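# Move skirt from hanger into basket, rehang hanger

## Task

Remove the skirt from its hanger and set it down inside the basket while still holding it low. Releasing it, or a third or more of it, from above the basket rim can count as a failure even if one gripper keeps hold of some of it. The whole skirt must finish inside the basket, and any cloth draped over the rim costs score. Put the hanger back on the rail, and leave the rack standing upright at the end.

## Robot and tools

ROBOT. Two arms, left_arm and right_arm. Each has six revolute joints, listed base to gripper as waist, shoulder, elbow, wrist pitch, wrist yaw, wrist roll, followed by a parallel gripper. Stated joint ranges in radians: waist -2.618 to 3.054, shoulder 0.000 to 3.142, elbow 0.000 to 3.142, wrist pitch -1.571 to 1.571, wrist yaw -1.571 to 1.571, wrist roll -2.094 to 2.094. True limits may differ from these by up to 0.059 rad either way. A target more than 0.059 rad beyond a stated limit, and also beyond the joint's present angle, gets the call refused. A target beyond the true limit is clipped there, and the result then reports "joint sent to its limit".

FRAMES. Scene frame: origin at table-top height, halfway between the nominal arm bases; +z up, +x away from the robot over the table, +y toward left_arm (arm names do not match image sides). Calibrated bases: left_arm at (-0.032, +0.234, +0.016) m, right_arm at (+0.035, -0.365, +0.026) m, each with only a tiny yaw. end_effector_position (m) and end_effector_quat_wxyz are given in that arm's own base frame, and may be a few cm off. The reported point sits between the finger pads, roughly 1 cm short of the tips. Fingers point along the gripper's +z and close along its y. Fixed cameras and the table use the scene frame.

THE ROW. Every command row holds 14 numbers covering both arms, even when only one arm moves: left waist, shoulder, elbow, wrist pitch, wrist yaw, wrist roll, left opening, then the same seven for right_arm. The joint values are absolute target angles in radians, not offsets. Opening is also absolute, from -1 (closed) to +1 (fully open). To keep an arm or a gripper unchanged, repeat its current values from "Joint targets" and "Tool commands"; a 0 in the opening slot means half open, not "no change".

TOOLS.
- execute_actions(actions, cameras): actions is a list of actions. Each action holds up to 15 rows, one per 1/30 s control step, so one action lasts 0.5 s; when fewer rows are given, the final row is held for the rest. On each step, the waist, shoulder and elbow targets are capped to 0.339 rad ahead of the measured angle, and the wrist joints to 2.2 rad. A row that would put a gripper more than 200 mm from where it is now is scaled back. With an empty actions list you get a status report that includes images.
- move(target, speed, blend, opening_speed, grip_force, blocking, cameras): target is one 14-number row or a list of up to 15 rows, all sharing a 10 s budget. Joints are interpolated together. speed is in rad/s (0.01 to 12.57, default 0.5) and applies to the joint with the farthest to go; give one value overall or one per target. blend (rad, default 0 meaning a full stop) rounds off the corners at intermediate targets. opening_speed (0.2 or more, opening units per second) ramps the gripper gradually. grip_force is newtons per pad, 10 to 50, given once or as one value per arm; it stays in effect and starts each scene at 50. Lower forces close slowly. blocking=false returns after about 0.5 s while the move carries on, and a new move replaces the running one. The result ends with a "move:" line: done, off_target (at rest more than 0.035 rad from target), moving, held, or fault, possibly with limits=held. Moves do not avoid obstacles or the other arm.
- wait(seconds 0 to 10): time passes with the last commands held; returns early if a running move ends.
- stop(): brakes a running move. A faster move needs more distance to stop.
- zoom_image(camera, region): region is [x0, y0, x1, y1] in pixels of that camera's most recent image, at most 504 by 504. Cameras: cam_head_left, cam_head_right, cam_high, cam_low, cam_left_wrist, cam_right_wrist.
- finished_scene(scene): ends the current scene for good. Pass the scene number, 1 or 2, and only call it once the goal holds with the robot hands-off.

RESULTS. Joint positions and Joint velocities give one block per arm in joint order, with the finger-pad gap appended (m; 0.094 m is fully open). "within noise" means the arm is still. Joint targets shows what the joints are currently driven toward. grip_measured uses the same -1 to +1 scale as the command and reads slightly wide when empty. Once the fingers meet something, squeeze rises steeply and jumps to the force limit, and the reading shows no step at contact. For soft cloth, close firmly well below the touch reading. To release, command an opening well above grip_measured. Joint torques (N m) include the arm's own weight. The first three wrap around at ±28. Calls that run actions also print step readings. "joint command not followed" means a clearance check changed that arm's targets. Motor temperatures are reported as well.

CAUTIONS. Lower the skirt into the basket before letting go; do not drop it from rim height. Keep every object on the table. Never let the grippers collide or pinch each other, and avoid fast contact with the rack, rail or table; hard hits fail the scene. Holding loads or reaching far out heats motors: a MOTOR HOT line comes at 75 °C, at 90 °C the arm folds up and stays idle, and at 100 °C it goes limp. The scene keeps running while you think, so keep replies short, and prefer smooth, low-effort motion.

Each tool is called after "Request:" as a command line: name --argument value for each argument, lists and objects as JSON in quotes; but a table of rows of numbers goes row by row, as --pt "numbers of a row", without its own name.

## Session

Request:
execute_actions --actions '[]'

Scene clock: 0.00 s.
left_arm: end_effector_position=(+0.1985, -0.2608, +0.4843) grip_measured=-0.842 end_effector_quat_wxyz=(+0.514, +0.320, +0.768, -0.208) | right_arm: end_effector_position=(+0.3838, +0.0010, +0.4071) grip_measured=+1.000 end_effector_quat_wxyz=(+0.707, +0.000, +0.707, +0.000)
Joint positions: left_arm=[-1.068 1.327 2.05 -1.134 -0.265 -0.103 0.007] | right_arm=[0 1.047 1.047 0 0 0 0.094]
Joint velocities: within noise
Joint torques (N m): no reading
Motor temperatures (°C): left_arm=[27 30 33 32 24 27 24] | right_arm=[27 28 33 31 24 25 25]
Heat: left arm: 33 °C; right arm: 33 °C.
Joint targets: left_arm=[-1.068 1.320 2.059 -1.098 -0.268 -0.104] | right_arm=[0.000 1.040 1.057 0.002 0.000 0.000]
Tool commands: left_gripper/opening=-1.0 right_gripper/opening=+1.0

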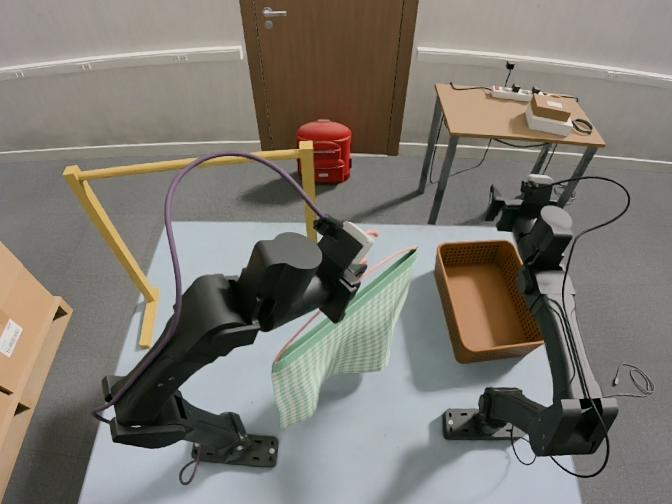

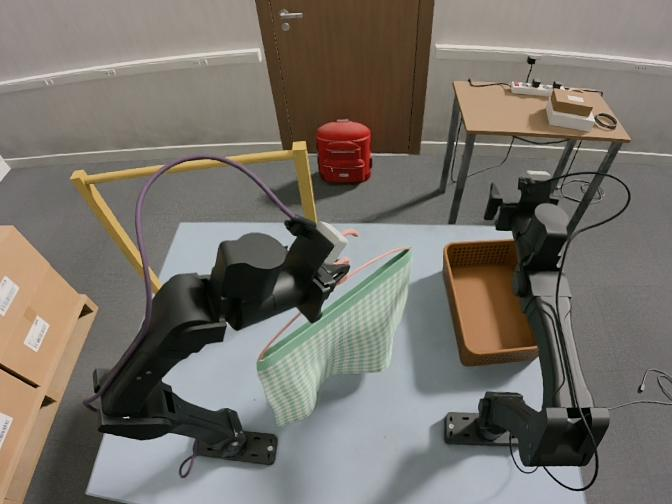

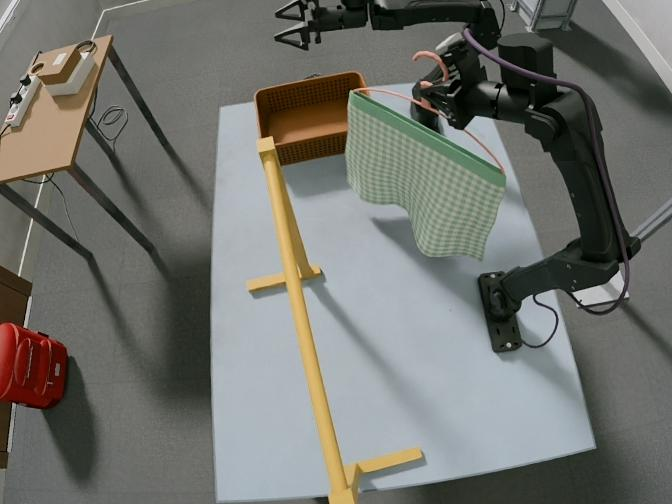

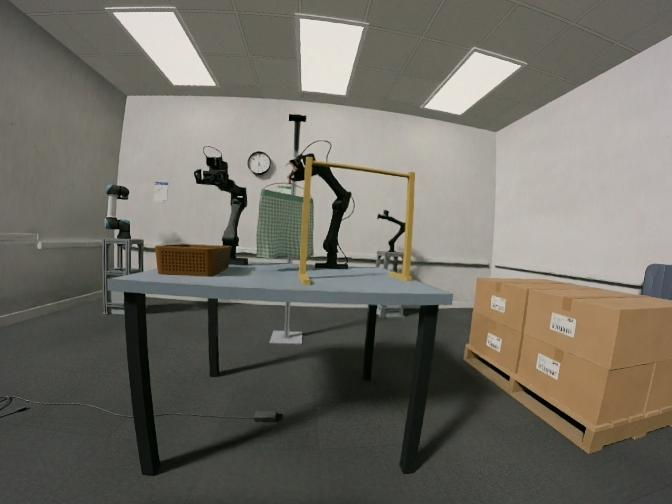

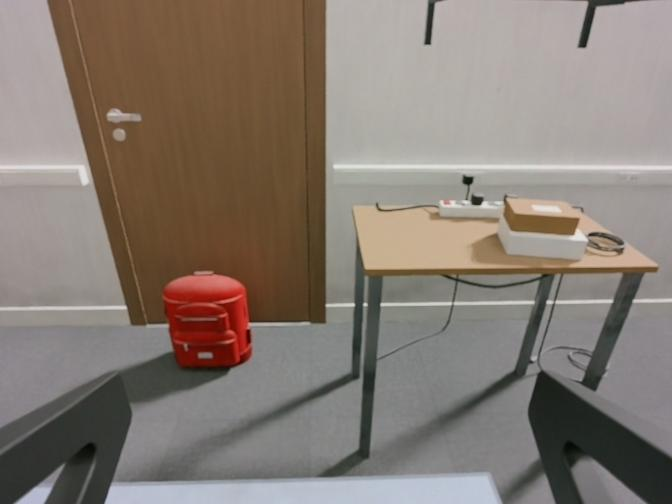

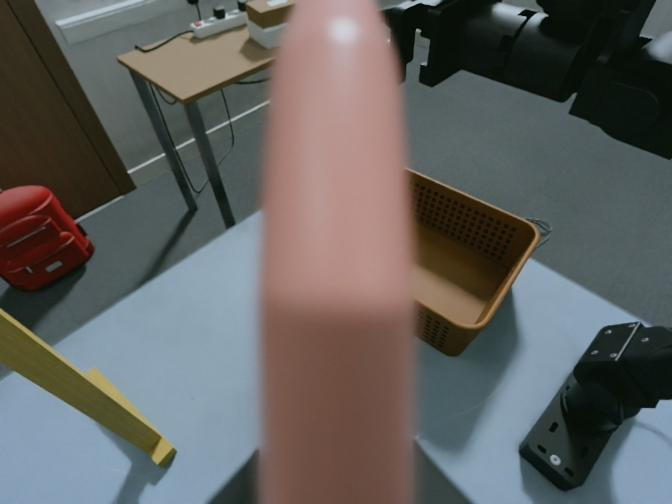

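Request:
zoom_image --camera "cam_high" --region '[320, 30, 540, 270]'

Request:
zoom_image --camera "cam_head_left" --region '[250, 200, 570, 440]'

Request:
zoom_image --camera "cam_low" --region '[140, 130, 440, 300]'

Request:
zoom_image --camera "cam_head_right" --region '[220, 200, 440, 440]'

Scaled by 2.100.

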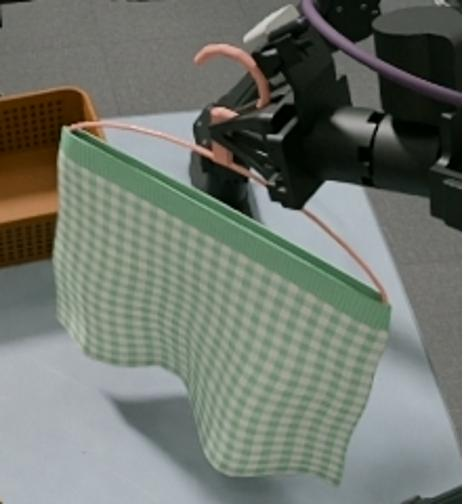

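Scaled by 1.575.

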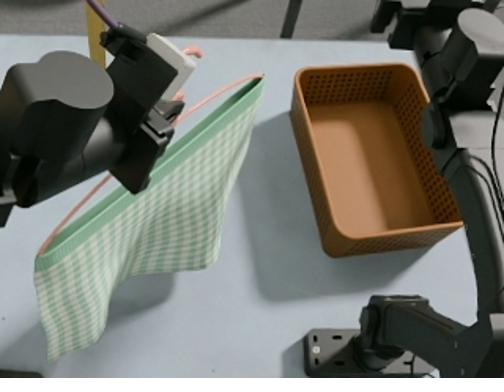

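Scaled by 1.680.

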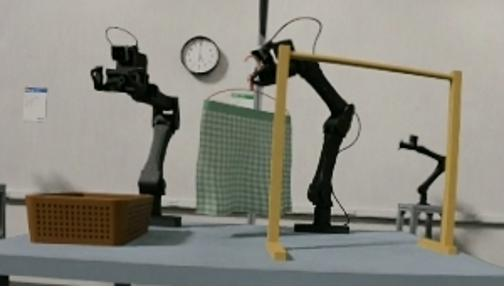

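Scaled by 2.100.

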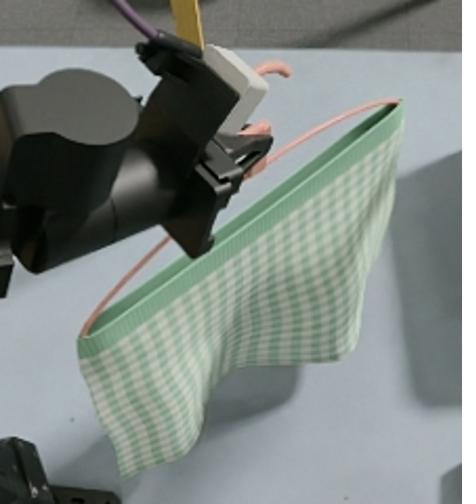

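Request:
move --target '[-0.183,1.76,2.286,-1.346,1.034,0.774,-1.0,0,1.04,1.057,0.002,0,0,1]' --speed 0.7 --cameras '["cam_head_left","cam_head_right","cam_high","cam_right_wrist"]'

Scene clock: 58.80 s.
left_arm: end_effector_position=(+0.3325, -0.2140, +0.4191) grip_measured=-0.842 end_effector_quat_wxyz=(+0.422, +0.525, +0.657, -0.338) | right_arm: end_effector_position=(+0.3838, +0.0010, +0.4071) grip_measured=+1.000 end_effector_quat_wxyz=(+0.707, +0.000, +0.707, +0.000)
Joint positions: left_arm=[-0.183 1.754 2.248 -1.353 0.99 0.769 0.007] | right_arm=[0 1.047 1.047 0 0 0 0.094]
Joint torques (N m): left_arm=[0.08 -6.68 9.35 1.44 0.74 0.01] | right_arm=[-0.05 -3.58 8.05 1.75 -0.03 0]
Motor temperatures (°C): left_arm=[27 30 36 40 24 27 26] | right_arm=[27 27 36 35 24 25 25]
Heat: left arm: 40 °C; right arm: 36 °C.
Joint targets: left_arm=[-0.183 1.760 2.286 -1.346 1.034 0.774] | right_arm=[0.000 1.040 1.057 0.002 0.000 0.000]
move: off_target (left_arm); left_arm: the wrist yaw is farthest, 0.044 rad from its target
Images, in order (width x height): cam_head_left 672x504, cam_head_right 672x504, cam_high 672x504, cam_right_wrist 672x504.

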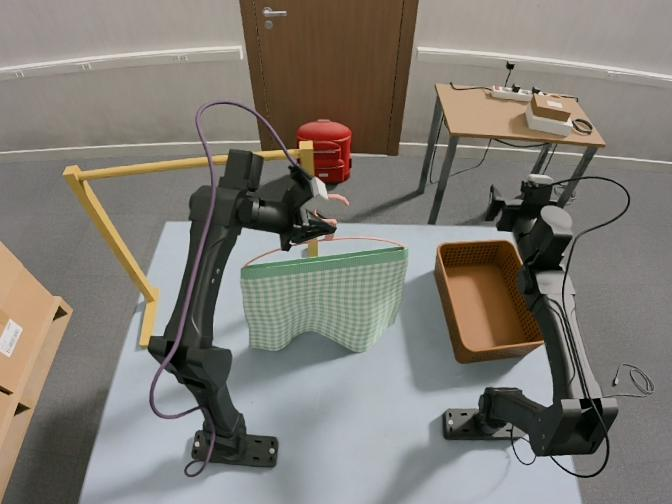

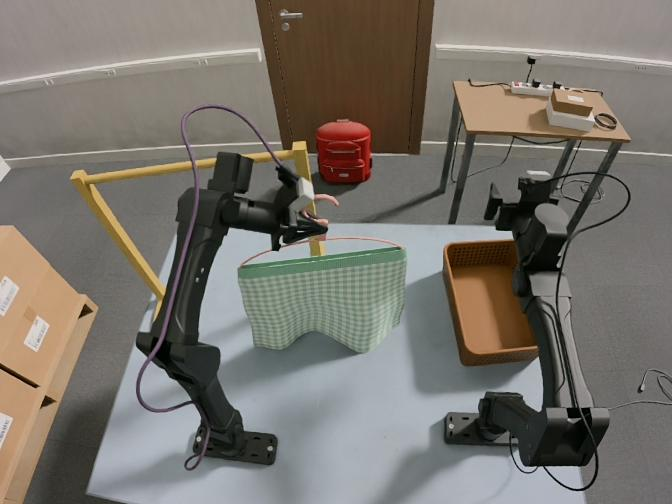

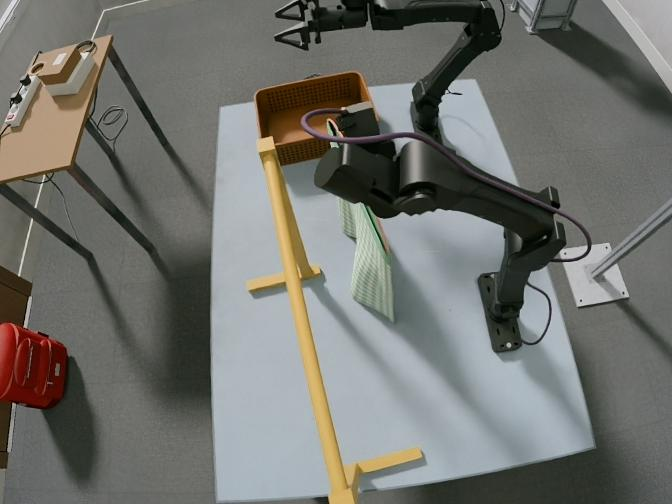

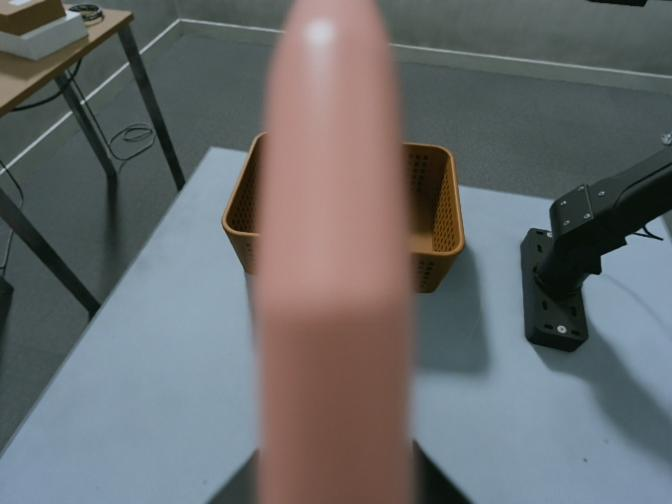

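Request:
zoom_image --camera "cam_high" --region '[300, 90, 440, 330]'

Request:
zoom_image --camera "cam_head_left" --region '[230, 180, 430, 360]'

Scaled by 2.100.

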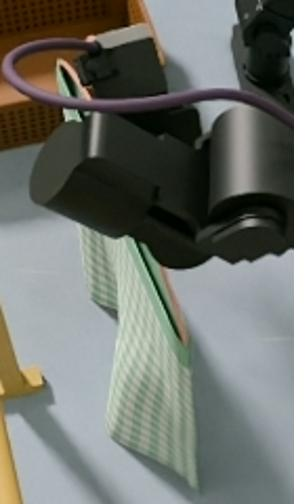

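Scaled by 2.520.

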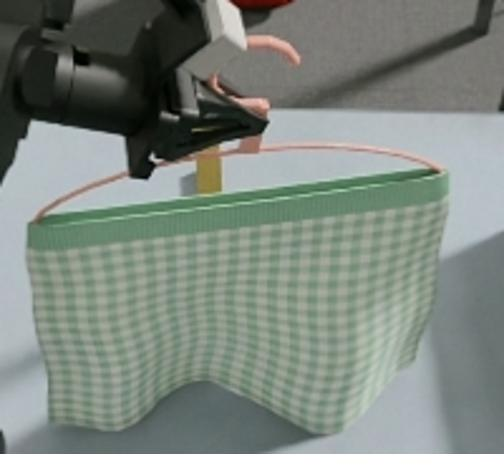

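Request:
move --target '[-0.183,1.76,2.286,-1.346,1.034,0.774,-1.0,0.003,1.152,0.619,0.55,-1.317,0,1]' --speed 0.8 --cameras '["cam_head_left","cam_high","cam_left_wrist"]'

Scene clock: 67.50 s.
left_arm: end_effector_position=(+0.3324, -0.2140, +0.4192) grip_measured=-0.842 end_effector_quat_wxyz=(+0.422, +0.525, +0.657, -0.338) | right_arm: end_effector_position=(+0.2708, +0.1752, +0.2938) grip_measured=+1.000 end_effector_quat_wxyz=(+0.568, -0.436, +0.554, +0.425)
Joint positions: left_arm=[-0.183 1.754 2.248 -1.353 0.99 0.769 0.007] | right_arm=[0 1.146 0.631 0.539 -1.31 0 0.094]
Joint torques (N m): left_arm=[0.09 -6.67 9.32 1.44 0.73 0] | right_arm=[0.12 -2.85 5.65 1.37 -0.11 -0.03]
Heat: left arm: 39 °C; right arm: 36 °C.
Joint targets: left_arm=[-0.183 1.760 2.286 -1.346 1.034 0.774] | right_arm=[0.003 1.152 0.619 0.550 -1.317 0.000]
move: off_target (left_arm); left_arm: the wrist yaw is farthest, 0.044 rad from its target
camera_calibration:
cam_left_wrist: T_world_to_cam=[[-0.976182, -0.21695, 0.00145284, 0.278426], [-0.167886, 0.75114, -0.638438, 0.519698], [0.137418, -0.623476, -0.769672, 0.229604], [0, 0, 0, 1]] pos_world=[0.327492, -0.186809, 0.508111]
Images, in order (width x height): cam_head_left 672x504, cam_high 672x504, cam_left_wrist 672x504.

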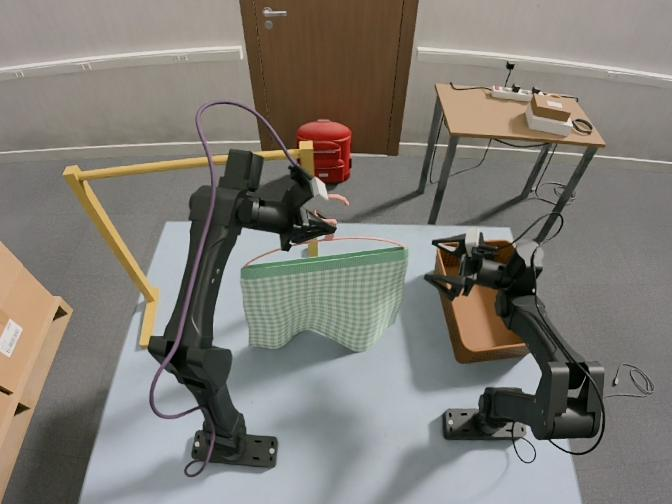

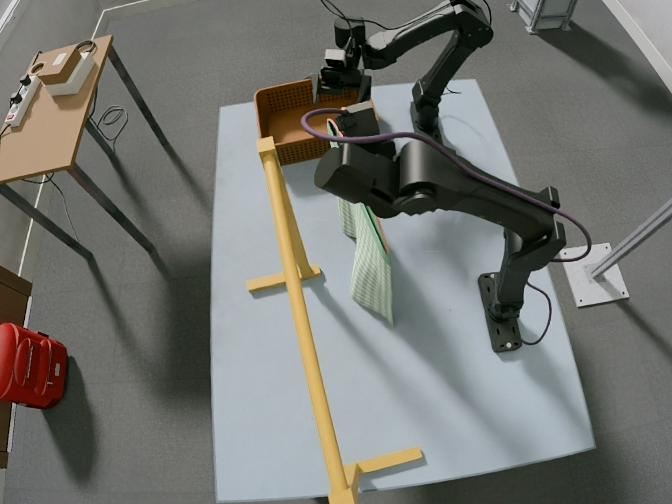

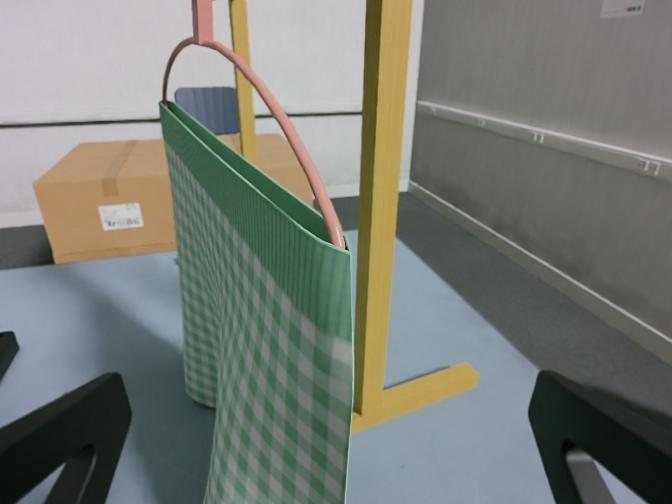

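Request:
move --target '[-0.183,1.76,2.286,-1.346,1.034,0.774,-1.0,0.269,1.39,0.685,0.703,-1.131,0,1]' --speed 0.3 --cameras '["cam_head_left","cam_head_right","cam_high","cam_left_wrist"]'

Request:
zoom_image --camera "cam_head_right" --region '[340, 200, 560, 360]'

Scene clock: 74.27 s.
left_arm: end_effector_position=(+0.3324, -0.2140, +0.4192) grip_measured=-0.842 end_effector_quat_wxyz=(+0.422, +0.525, +0.657, -0.338) | right_arm: end_effector_position=(+0.2845, +0.2473, +0.2543) grip_measured=+1.000 end_effector_quat_wxyz=(+0.529, -0.450, +0.552, +0.461)
Joint positions: left_arm=[-0.183 1.754 2.248 -1.353 0.99 0.769 0.007] | right_arm=[0.264 1.381 0.653 0.691 -1.137 0 0.094]
Joint torques (N m): left_arm=[0.1 -6.65 9.37 1.45 0.74 0] | right_arm=[0.43 -4.3 9.48 1.46 -0.01 -0.04]
Heat: left arm: 38 °C; right arm: 36 °C.
Joint targets: left_arm=[-0.183 1.760 2.286 -1.346 1.034 0.774] | right_arm=[0.269 1.390 0.685 0.703 -1.131 0.000]
move: off_target (left_arm); left_arm: the wrist yaw is farthest, 0.044 rad from its target
camera_calibration:
cam_left_wrist: T_world_to_cam=[[-0.976182, -0.21695, 0.00145284, 0.278426], [-0.167886, 0.75114, -0.638438, 0.519698], [0.137418, -0.623476, -0.769672, 0.229604], [0, 0, 0, 1]] pos_world=[0.327492, -0.186809, 0.508111]
Images, in order (width x height): cam_head_left 672x504, cam_head_right 672x504, cam_high 672x504, cam_left_wrist 672x504.

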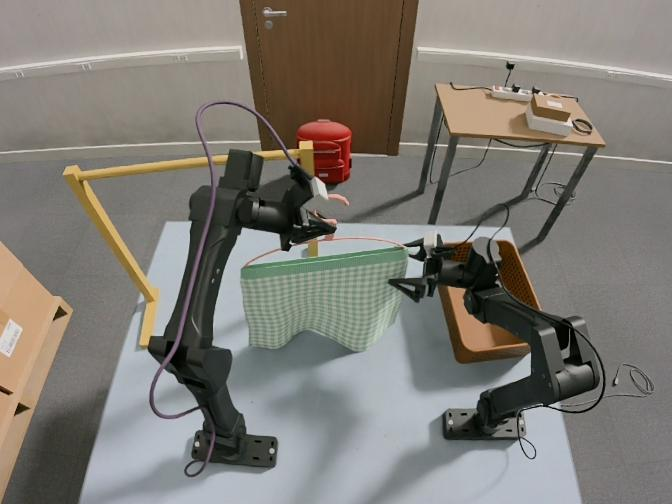

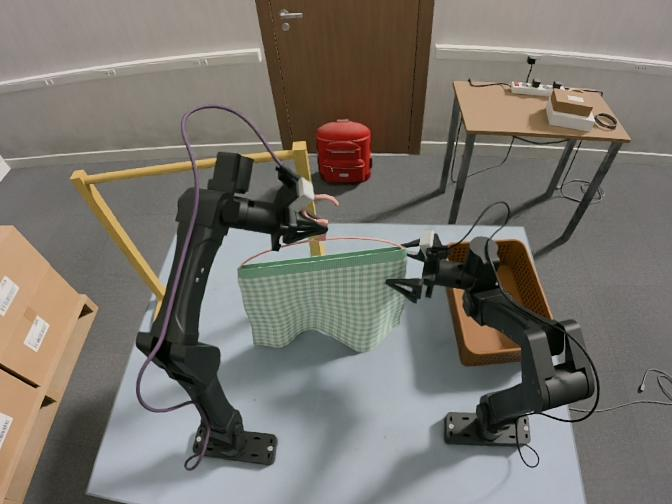

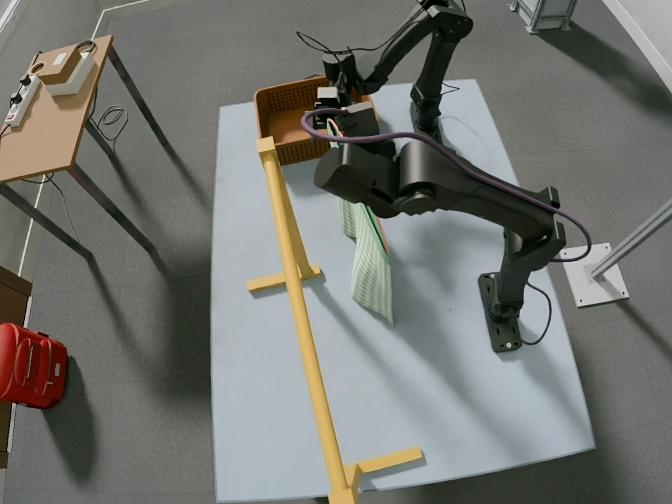

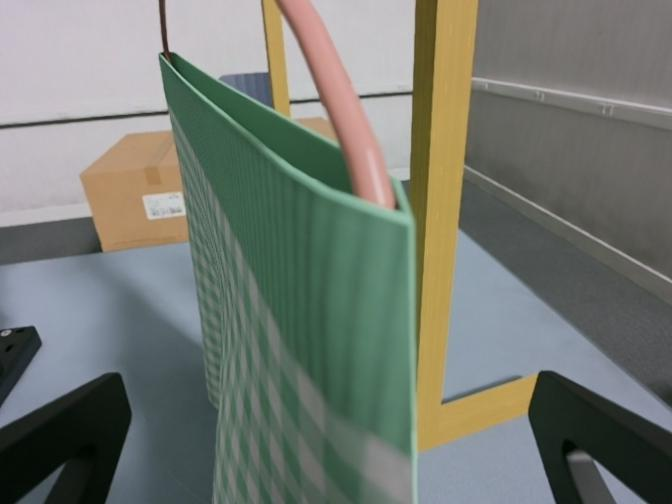

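Scaled by 2.291.

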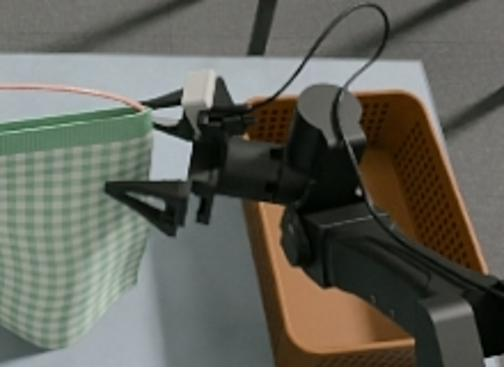

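Request:
move --target '[-0.183,1.76,2.286,-1.346,1.034,0.774,-1.0,0.212,1.32,0.746,0.609,-1.168,0,1]' --speed 0.3 --cameras '["cam_head_right","cam_left_wrist"]'

Scene clock: 80.27 s.
left_arm: end_effector_position=(+0.3324, -0.2140, +0.4192) grip_measured=-0.842 end_effector_quat_wxyz=(+0.422, +0.525, +0.657, -0.338) | right_arm: end_effector_position=(+0.2917, +0.2357, +0.2815) grip_measured=+1.000 end_effector_quat_wxyz=(+0.545, -0.450, +0.545, +0.450)
Joint positions: left_arm=[-0.183 1.754 2.248 -1.353 0.99 0.769 0.007] | right_arm=[0.22 1.341 0.718 0.624 -1.161 0 0.094]
Joint torques (N m): left_arm=[0.09 -6.72 9.33 1.44 0.74 0] | right_arm=[-0.66 -7.05 9.36 1.16 -0.11 -0.01]
Heat: left arm: 38 °C; right arm: 36 °C.
Joint targets: left_arm=[-0.183 1.760 2.286 -1.346 1.034 0.774] | right_arm=[0.212 1.320 0.746 0.609 -1.168 0.000]
move: off_target (left_arm); left_arm: the wrist yaw is farthest, 0.044 rad from its target
camera_calibration:
cam_left_wrist: T_world_to_cam=[[-0.976182, -0.21695, 0.00145284, 0.278426], [-0.167886, 0.75114, -0.638438, 0.519698], [0.137418, -0.623476, -0.769672, 0.229604], [0, 0, 0, 1]] pos_world=[0.327492, -0.186809, 0.508111]
Images, in order (width x height): cam_head_right 672x504, cam_left_wrist 672x504.

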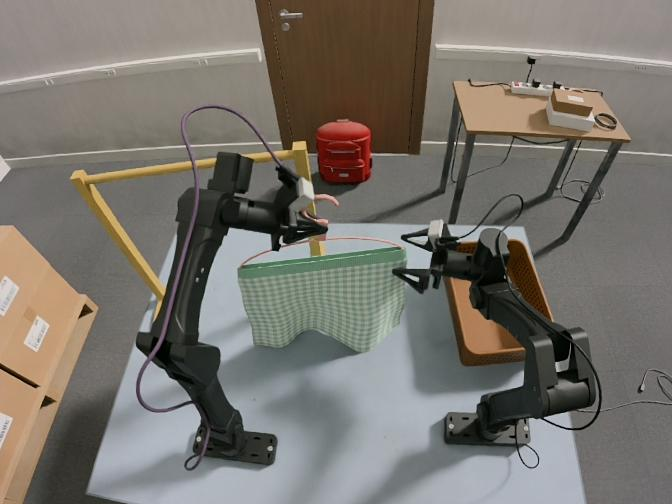

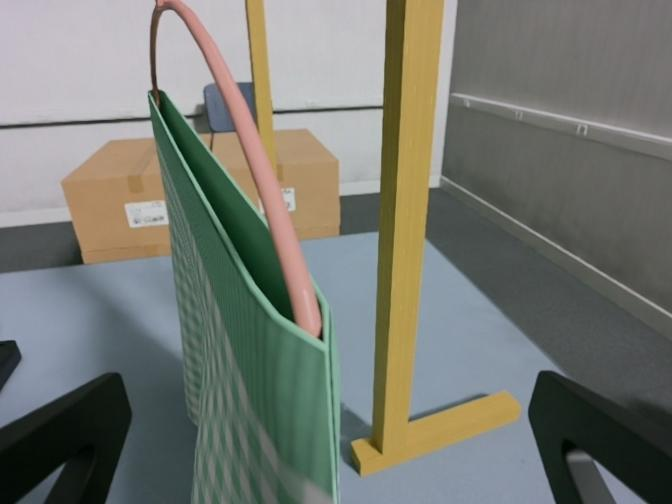

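Request:
move --target '[-0.183,1.76,2.286,-1.346,1.034,0.774,-1.0,0.212,1.32,0.746,0.609,-1.168,0,-1]' --opening_speed 1.5 --cameras '["cam_head_right","cam_left_wrist"]'

Scene clock: 83.13 s.
left_arm: end_effector_position=(+0.3322, -0.2141, +0.4191) grip_measured=-0.842 end_effector_quat_wxyz=(+0.424, +0.530, +0.653, -0.335) | right_arm: end_effector_position=(+0.2903, +0.2359, +0.2808) grip_measured=-0.903 end_effector_quat_wxyz=(+0.540, -0.449, +0.547, +0.456)
Joint positions: left_arm=[-0.183 1.754 2.248 -1.354 0.991 0.783 0.007] | right_arm=[0.22 1.341 0.718 0.619 -1.169 0.009 0.005]
Joint torques (N m): left_arm=[0.08 -6.68 9.39 1.45 0.73 -0.16] | right_arm=[-0.64 -7.04 9.26 1.28 -0.01 -0.11]
Heat: left arm: 38 °C; right arm: 36 °C.
Joint targets: left_arm=[-0.183 1.760 2.286 -1.346 1.034 0.774] | right_arm=[0.212 1.320 0.746 0.609 -1.168 0.000]
move: off_target (left_arm); left_arm: the wrist yaw is farthest, 0.043 rad from its target
camera_calibration:
cam_left_wrist: T_world_to_cam=[[-0.97745, -0.210956, -0.00938534, 0.284468], [-0.156528, 0.753661, -0.638353, 0.516354], [0.141738, -0.622489, -0.769687, 0.228329], [0, 0, 0, 1]] pos_world=[0.326514, -0.187014, 0.508027]
Images, in order (width x height): cam_head_right 672x504, cam_left_wrist 672x504.

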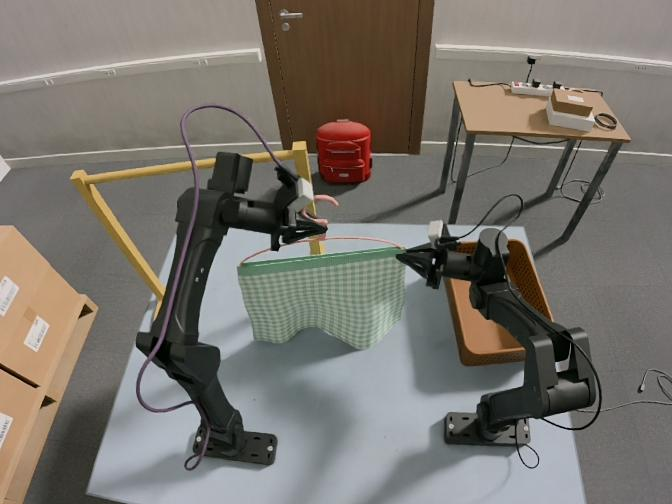

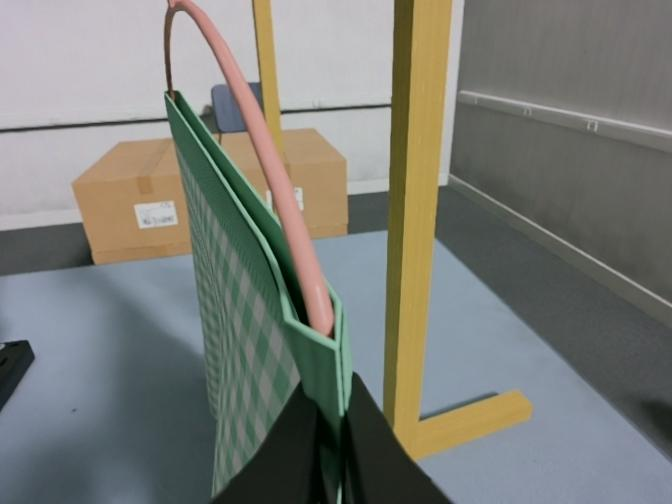

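Request:
move --target '[-0.183,1.76,2.286,-1.346,1.034,0.774,-1.0,0.195,1.5,0.565,0.955,-1.186,0,-1]' --speed 0.35 --cameras '["cam_head_left","cam_head_right","cam_left_wrist"]'

Scene clock: 87.03 s.
left_arm: end_effector_position=(+0.3363, -0.2175, +0.4014) grip_measured=-0.842 end_effector_quat_wxyz=(+0.403, +0.540, +0.663, -0.325) | right_arm: end_effector_position=(+0.2884, +0.2360, +0.2489) grip_measured=-0.903 end_effector_quat_wxyz=(+0.559, -0.463, +0.514, +0.457)
Joint positions: left_arm=[-0.202 1.78 2.248 -1.386 0.947 0.82 0.007] | right_arm=[0.215 1.471 0.601 0.989 -1.201 0.062 0.005]
Joint torques (N m): left_arm=[1.94 -9.16 9.43 1.72 1.16 -0.6] | right_arm=[-1.55 -2.86 2.91 0.96 0.19 -0.66]
Heat: left arm: 38 °C; right arm: 36 °C.
Joint targets: left_arm=[-0.183 1.760 2.286 -1.346 1.034 0.774] | right_arm=[0.195 1.500 0.565 0.955 -1.186 0.000]
move: off_target (left_arm, right_arm); left_arm: the wrist yaw is farthest, 0.087 rad from its target; right_arm: the wrist roll is farthest, 0.062 rad from its target
camera_calibration:
cam_left_wrist: T_world_to_cam=[[-0.979166, -0.203046, -0.00262049, 0.287116], [-0.161573, 0.786852, -0.595616, 0.500063], [0.122999, -0.582783, -0.803265, 0.240357], [0, 0, 0, 1]] pos_world=[0.332367, -0.195102, 0.491668]
Images, in order (width x height): cam_head_left 672x504, cam_head_right 672x504, cam_left_wrist 672x504.

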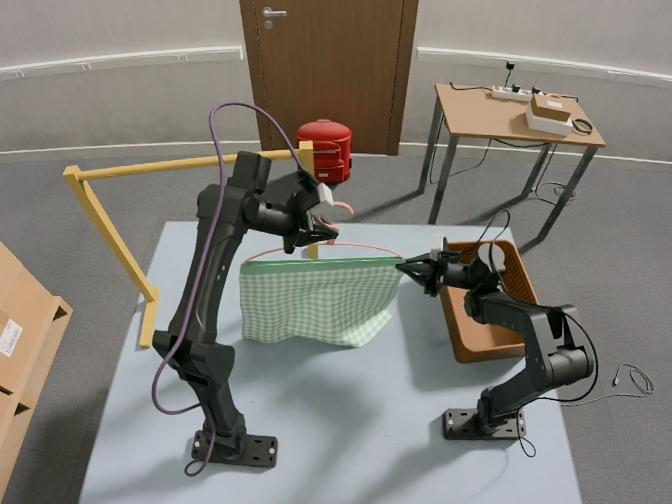

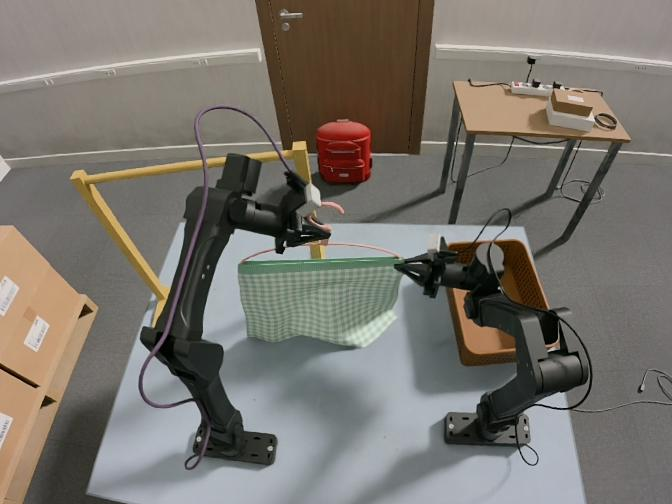

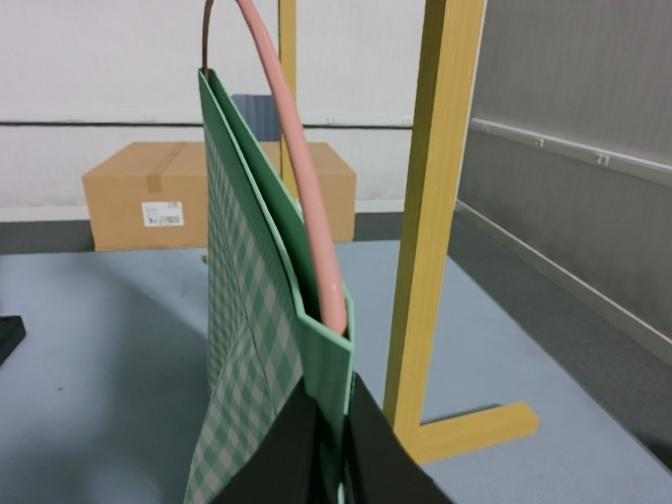

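Request:
zoom_image --camera "cam_left_wrist" --region '[220, 180, 440, 400]'

Request:
zoom_image --camera "cam_head_right" --region '[220, 200, 460, 360]'

Scaled by 2.291.

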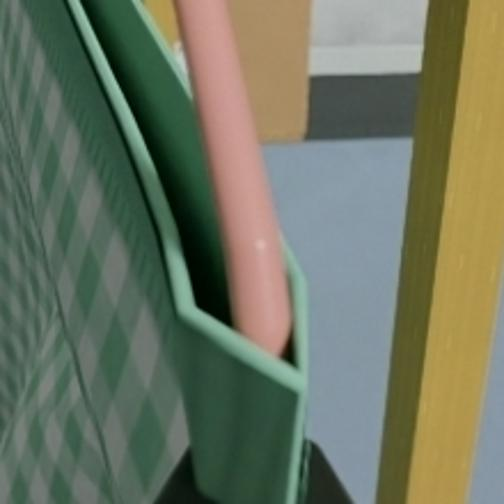

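Scaled by 2.100.

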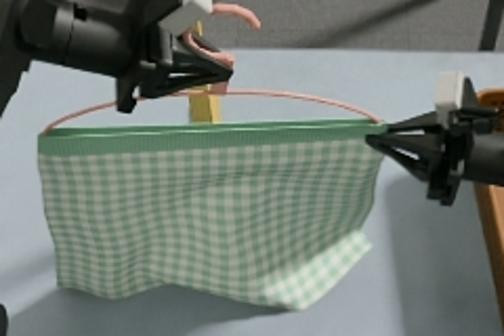

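Request:
move --pt "-0.183 1.76 2.286 -1.346 1.034 0.774 -1.0 0.12 1.34 0.59 0.76 -1.172 0 -1" --pt "-0.183 1.76 2.286 -1.346 1.034 0.774 -1.0 0.12 1.6 0.44 1.16 -1.172 0 -1" --speed 0.35 --blend '[0.03,0]' --cameras '["cam_head_left","cam_head_right","cam_left_wrist"]'

Scene clock: 94.50 s.
left_arm: end_effector_position=(+0.3399, -0.2314, +0.3866) grip_measured=-0.842 end_effector_quat_wxyz=(+0.388, +0.557, +0.658, -0.326) | right_arm: end_effector_position=(+0.2848, +0.2213, +0.2273) grip_measured=-0.897 end_effector_quat_wxyz=(+0.588, -0.464, +0.498, +0.438)
Joint positions: left_arm=[-0.241 1.817 2.248 -1.382 0.93 0.845 0.007] | right_arm=[0.17 1.55 0.496 1.267 -1.213 0.089 0.005]
Joint torques (N m): left_arm=[5.72 -12.81 9.54 1.64 1.34 -0.9] | right_arm=[-4.14 -1.22 0.2 0.13 0.53 -0.93]
Heat: left arm: 38 °C; right arm: 35 °C.
Joint targets: left_arm=[-0.183 1.760 2.286 -1.346 1.034 0.774] | right_arm=[0.120 1.600 0.440 1.160 -1.172 0.000]
move: off_target (left_arm, right_arm); left_arm: the wrist yaw is farthest, 0.104 rad from its target; right_arm: the wrist pitch is farthest, 0.107 rad from its target
camera_calibration:
cam_left_wrist: T_world_to_cam=[[-0.986526, -0.163604, -0.000475738, 0.298671], [-0.133621, 0.807402, -0.574671, 0.489923], [0.0944026, -0.566865, -0.818384, 0.2392], [0, 0, 0, 1]] pos_world=[0.33753, -0.211107, 0.477444]
Images, in order (width x height): cam_head_left 672x504, cam_head_right 672x504, cam_left_wrist 672x504.

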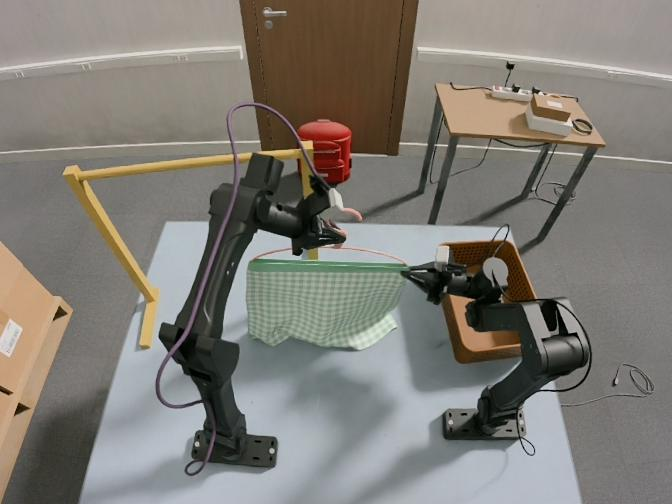

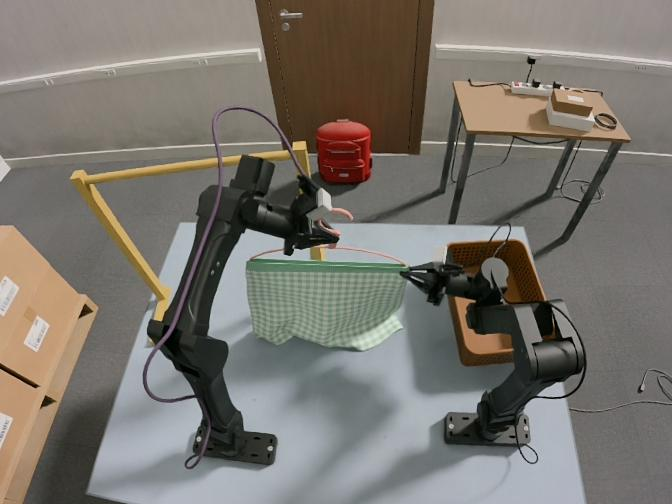

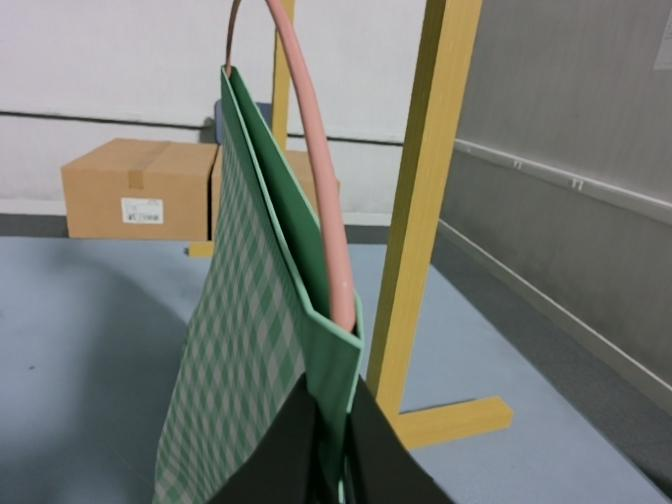

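Request:
move --pt "-0.183 1.76 2.286 -1.346 1.034 0.774 -1.0 0.212 1.33 0.73 0.62 -1.168 0 -1" --pt "-0.183 1.76 2.286 -1.346 1.034 0.774 -1.0 0.212 1.33 0.73 0.62 -1.168 0 1" --pt "-0.183 1.76 2.286 -1.346 1.034 0.774 -1.0 0.228 1.395 0.665 0.755 -1.154 0 1" --speed 0.4 --opening_speed 2 --cameras '["cam_head_left","cam_head_right","cam_left_wrist"]'

Scene clock: 105.93 s.
left_arm: end_effector_position=(+0.3411, -0.2188, +0.4089) grip_measured=-0.842 end_effector_quat_wxyz=(+0.412, +0.527, +0.657, -0.348) | right_arm: end_effector_position=(+0.2946, +0.2361, +0.2689) grip_measured=+0.997 end_effector_quat_wxyz=(+0.554, -0.452, +0.537, +0.447)
Joint positions: left_arm=[-0.188 1.793 2.255 -1.352 1.003 0.78 0.007] | right_arm=[0.219 1.386 0.677 0.743 -1.16 0.011 0.094]
Joint torques (N m): left_arm=[0.59 -10.47 8.87 1.4 0.63 -0.11] | right_arm=[0.79 -4.48 5.44 1.45 0.01 -0.13]
Heat: left arm: 38 °C; right arm: 34 °C.
Joint targets: left_arm=[-0.183 1.760 2.286 -1.346 1.034 0.774] | right_arm=[0.228 1.395 0.665 0.755 -1.154 0.000]
move: done
camera_calibration:
cam_left_wrist: T_world_to_cam=[[-0.979528, -0.199743, 0.025055, 0.281174], [-0.169841, 0.753174, -0.635518, 0.518142], [0.10807, -0.626763, -0.77168, 0.227593], [0, 0, 0, 1]] pos_world=[0.338824, -0.191442, 0.497872]
Images, in order (width x height): cam_head_left 672x504, cam_head_right 672x504, cam_left_wrist 672x504.

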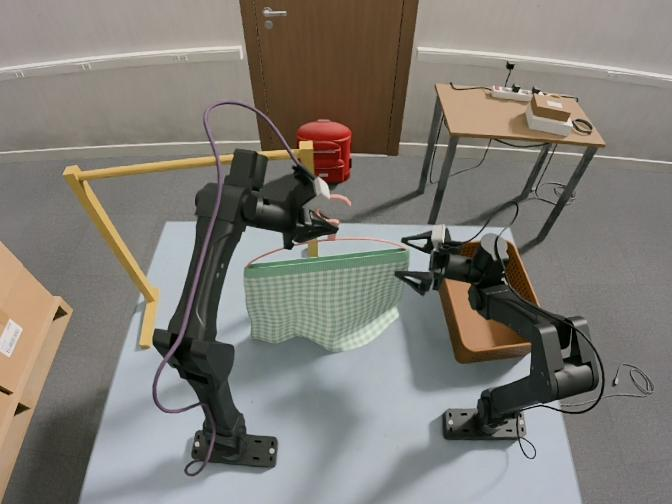

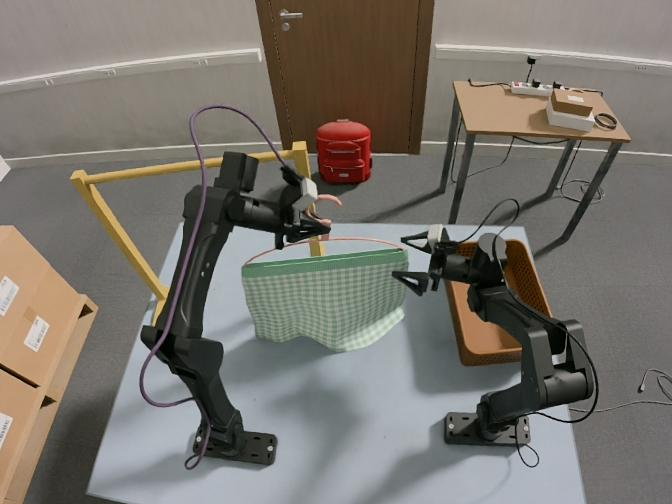

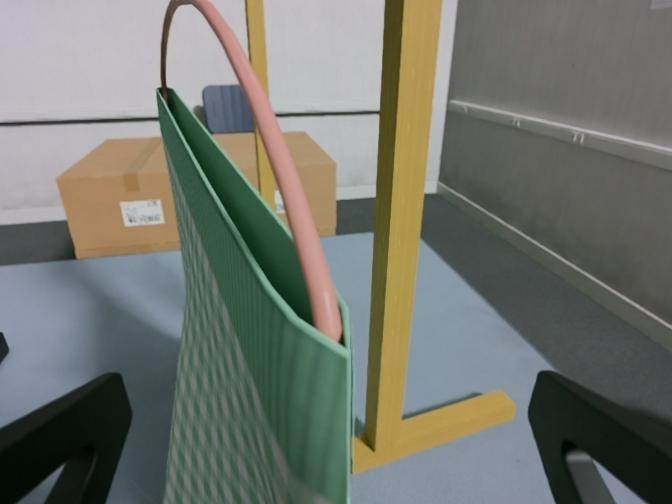

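Request:
move --pt "-0.183 1.76 2.286 -1.346 1.034 0.774 -1.0 0.228 1.445 0.592 0.84 -1.154 0 1" --pt "-0.183 1.76 2.286 -1.346 1.034 0.774 -1.0 0.228 1.445 0.592 0.84 -1.154 0 -1" --speed 0.3 --opening_speed 2 --cameras '["cam_head_right","cam_left_wrist"]'

Scene clock: 111.00 s.
left_arm: end_effector_position=(+0.3425, -0.2174, +0.4097) grip_measured=-0.842 end_effector_quat_wxyz=(+0.416, +0.528, +0.656, -0.345) | right_arm: end_effector_position=(+0.2910, +0.2355, +0.2377) grip_measured=-0.965 end_effector_quat_wxyz=(+0.540, -0.447, +0.549, +0.455)
Joint positions: left_arm=[-0.185 1.792 2.255 -1.347 1.002 0.785 0.007] | right_arm=[0.219 1.436 0.601 0.828 -1.164 0.01 0.002]
Joint torques (N m): left_arm=[0.2 -10.35 8.87 1.35 0.63 -0.19] | right_arm=[0.59 -4.64 5.39 1.47 0.08 -0.14]
Heat: left arm: 37 °C; right arm: 34 °C.
Joint targets: left_arm=[-0.183 1.760 2.286 -1.346 1.034 0.774] | right_arm=[0.228 1.445 0.592 0.840 -1.154 0.000]
move: done
camera_calibration:
cam_left_wrist: T_world_to_cam=[[-0.979142, -0.202663, 0.0144275, 0.28635], [-0.165264, 0.753118, -0.63679, 0.516804], [0.118188, -0.625892, -0.770902, 0.225353], [0, 0, 0, 1]] pos_world=[0.339152, -0.190135, 0.498689]
Images, in order (width x height): cam_head_right 672x504, cam_left_wrist 672x504.

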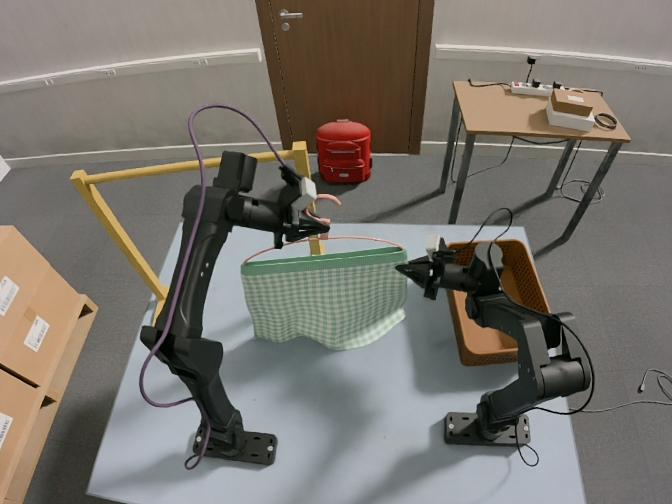

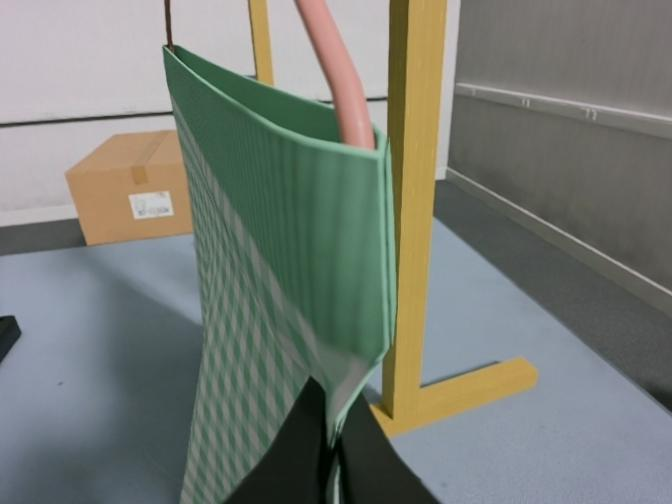

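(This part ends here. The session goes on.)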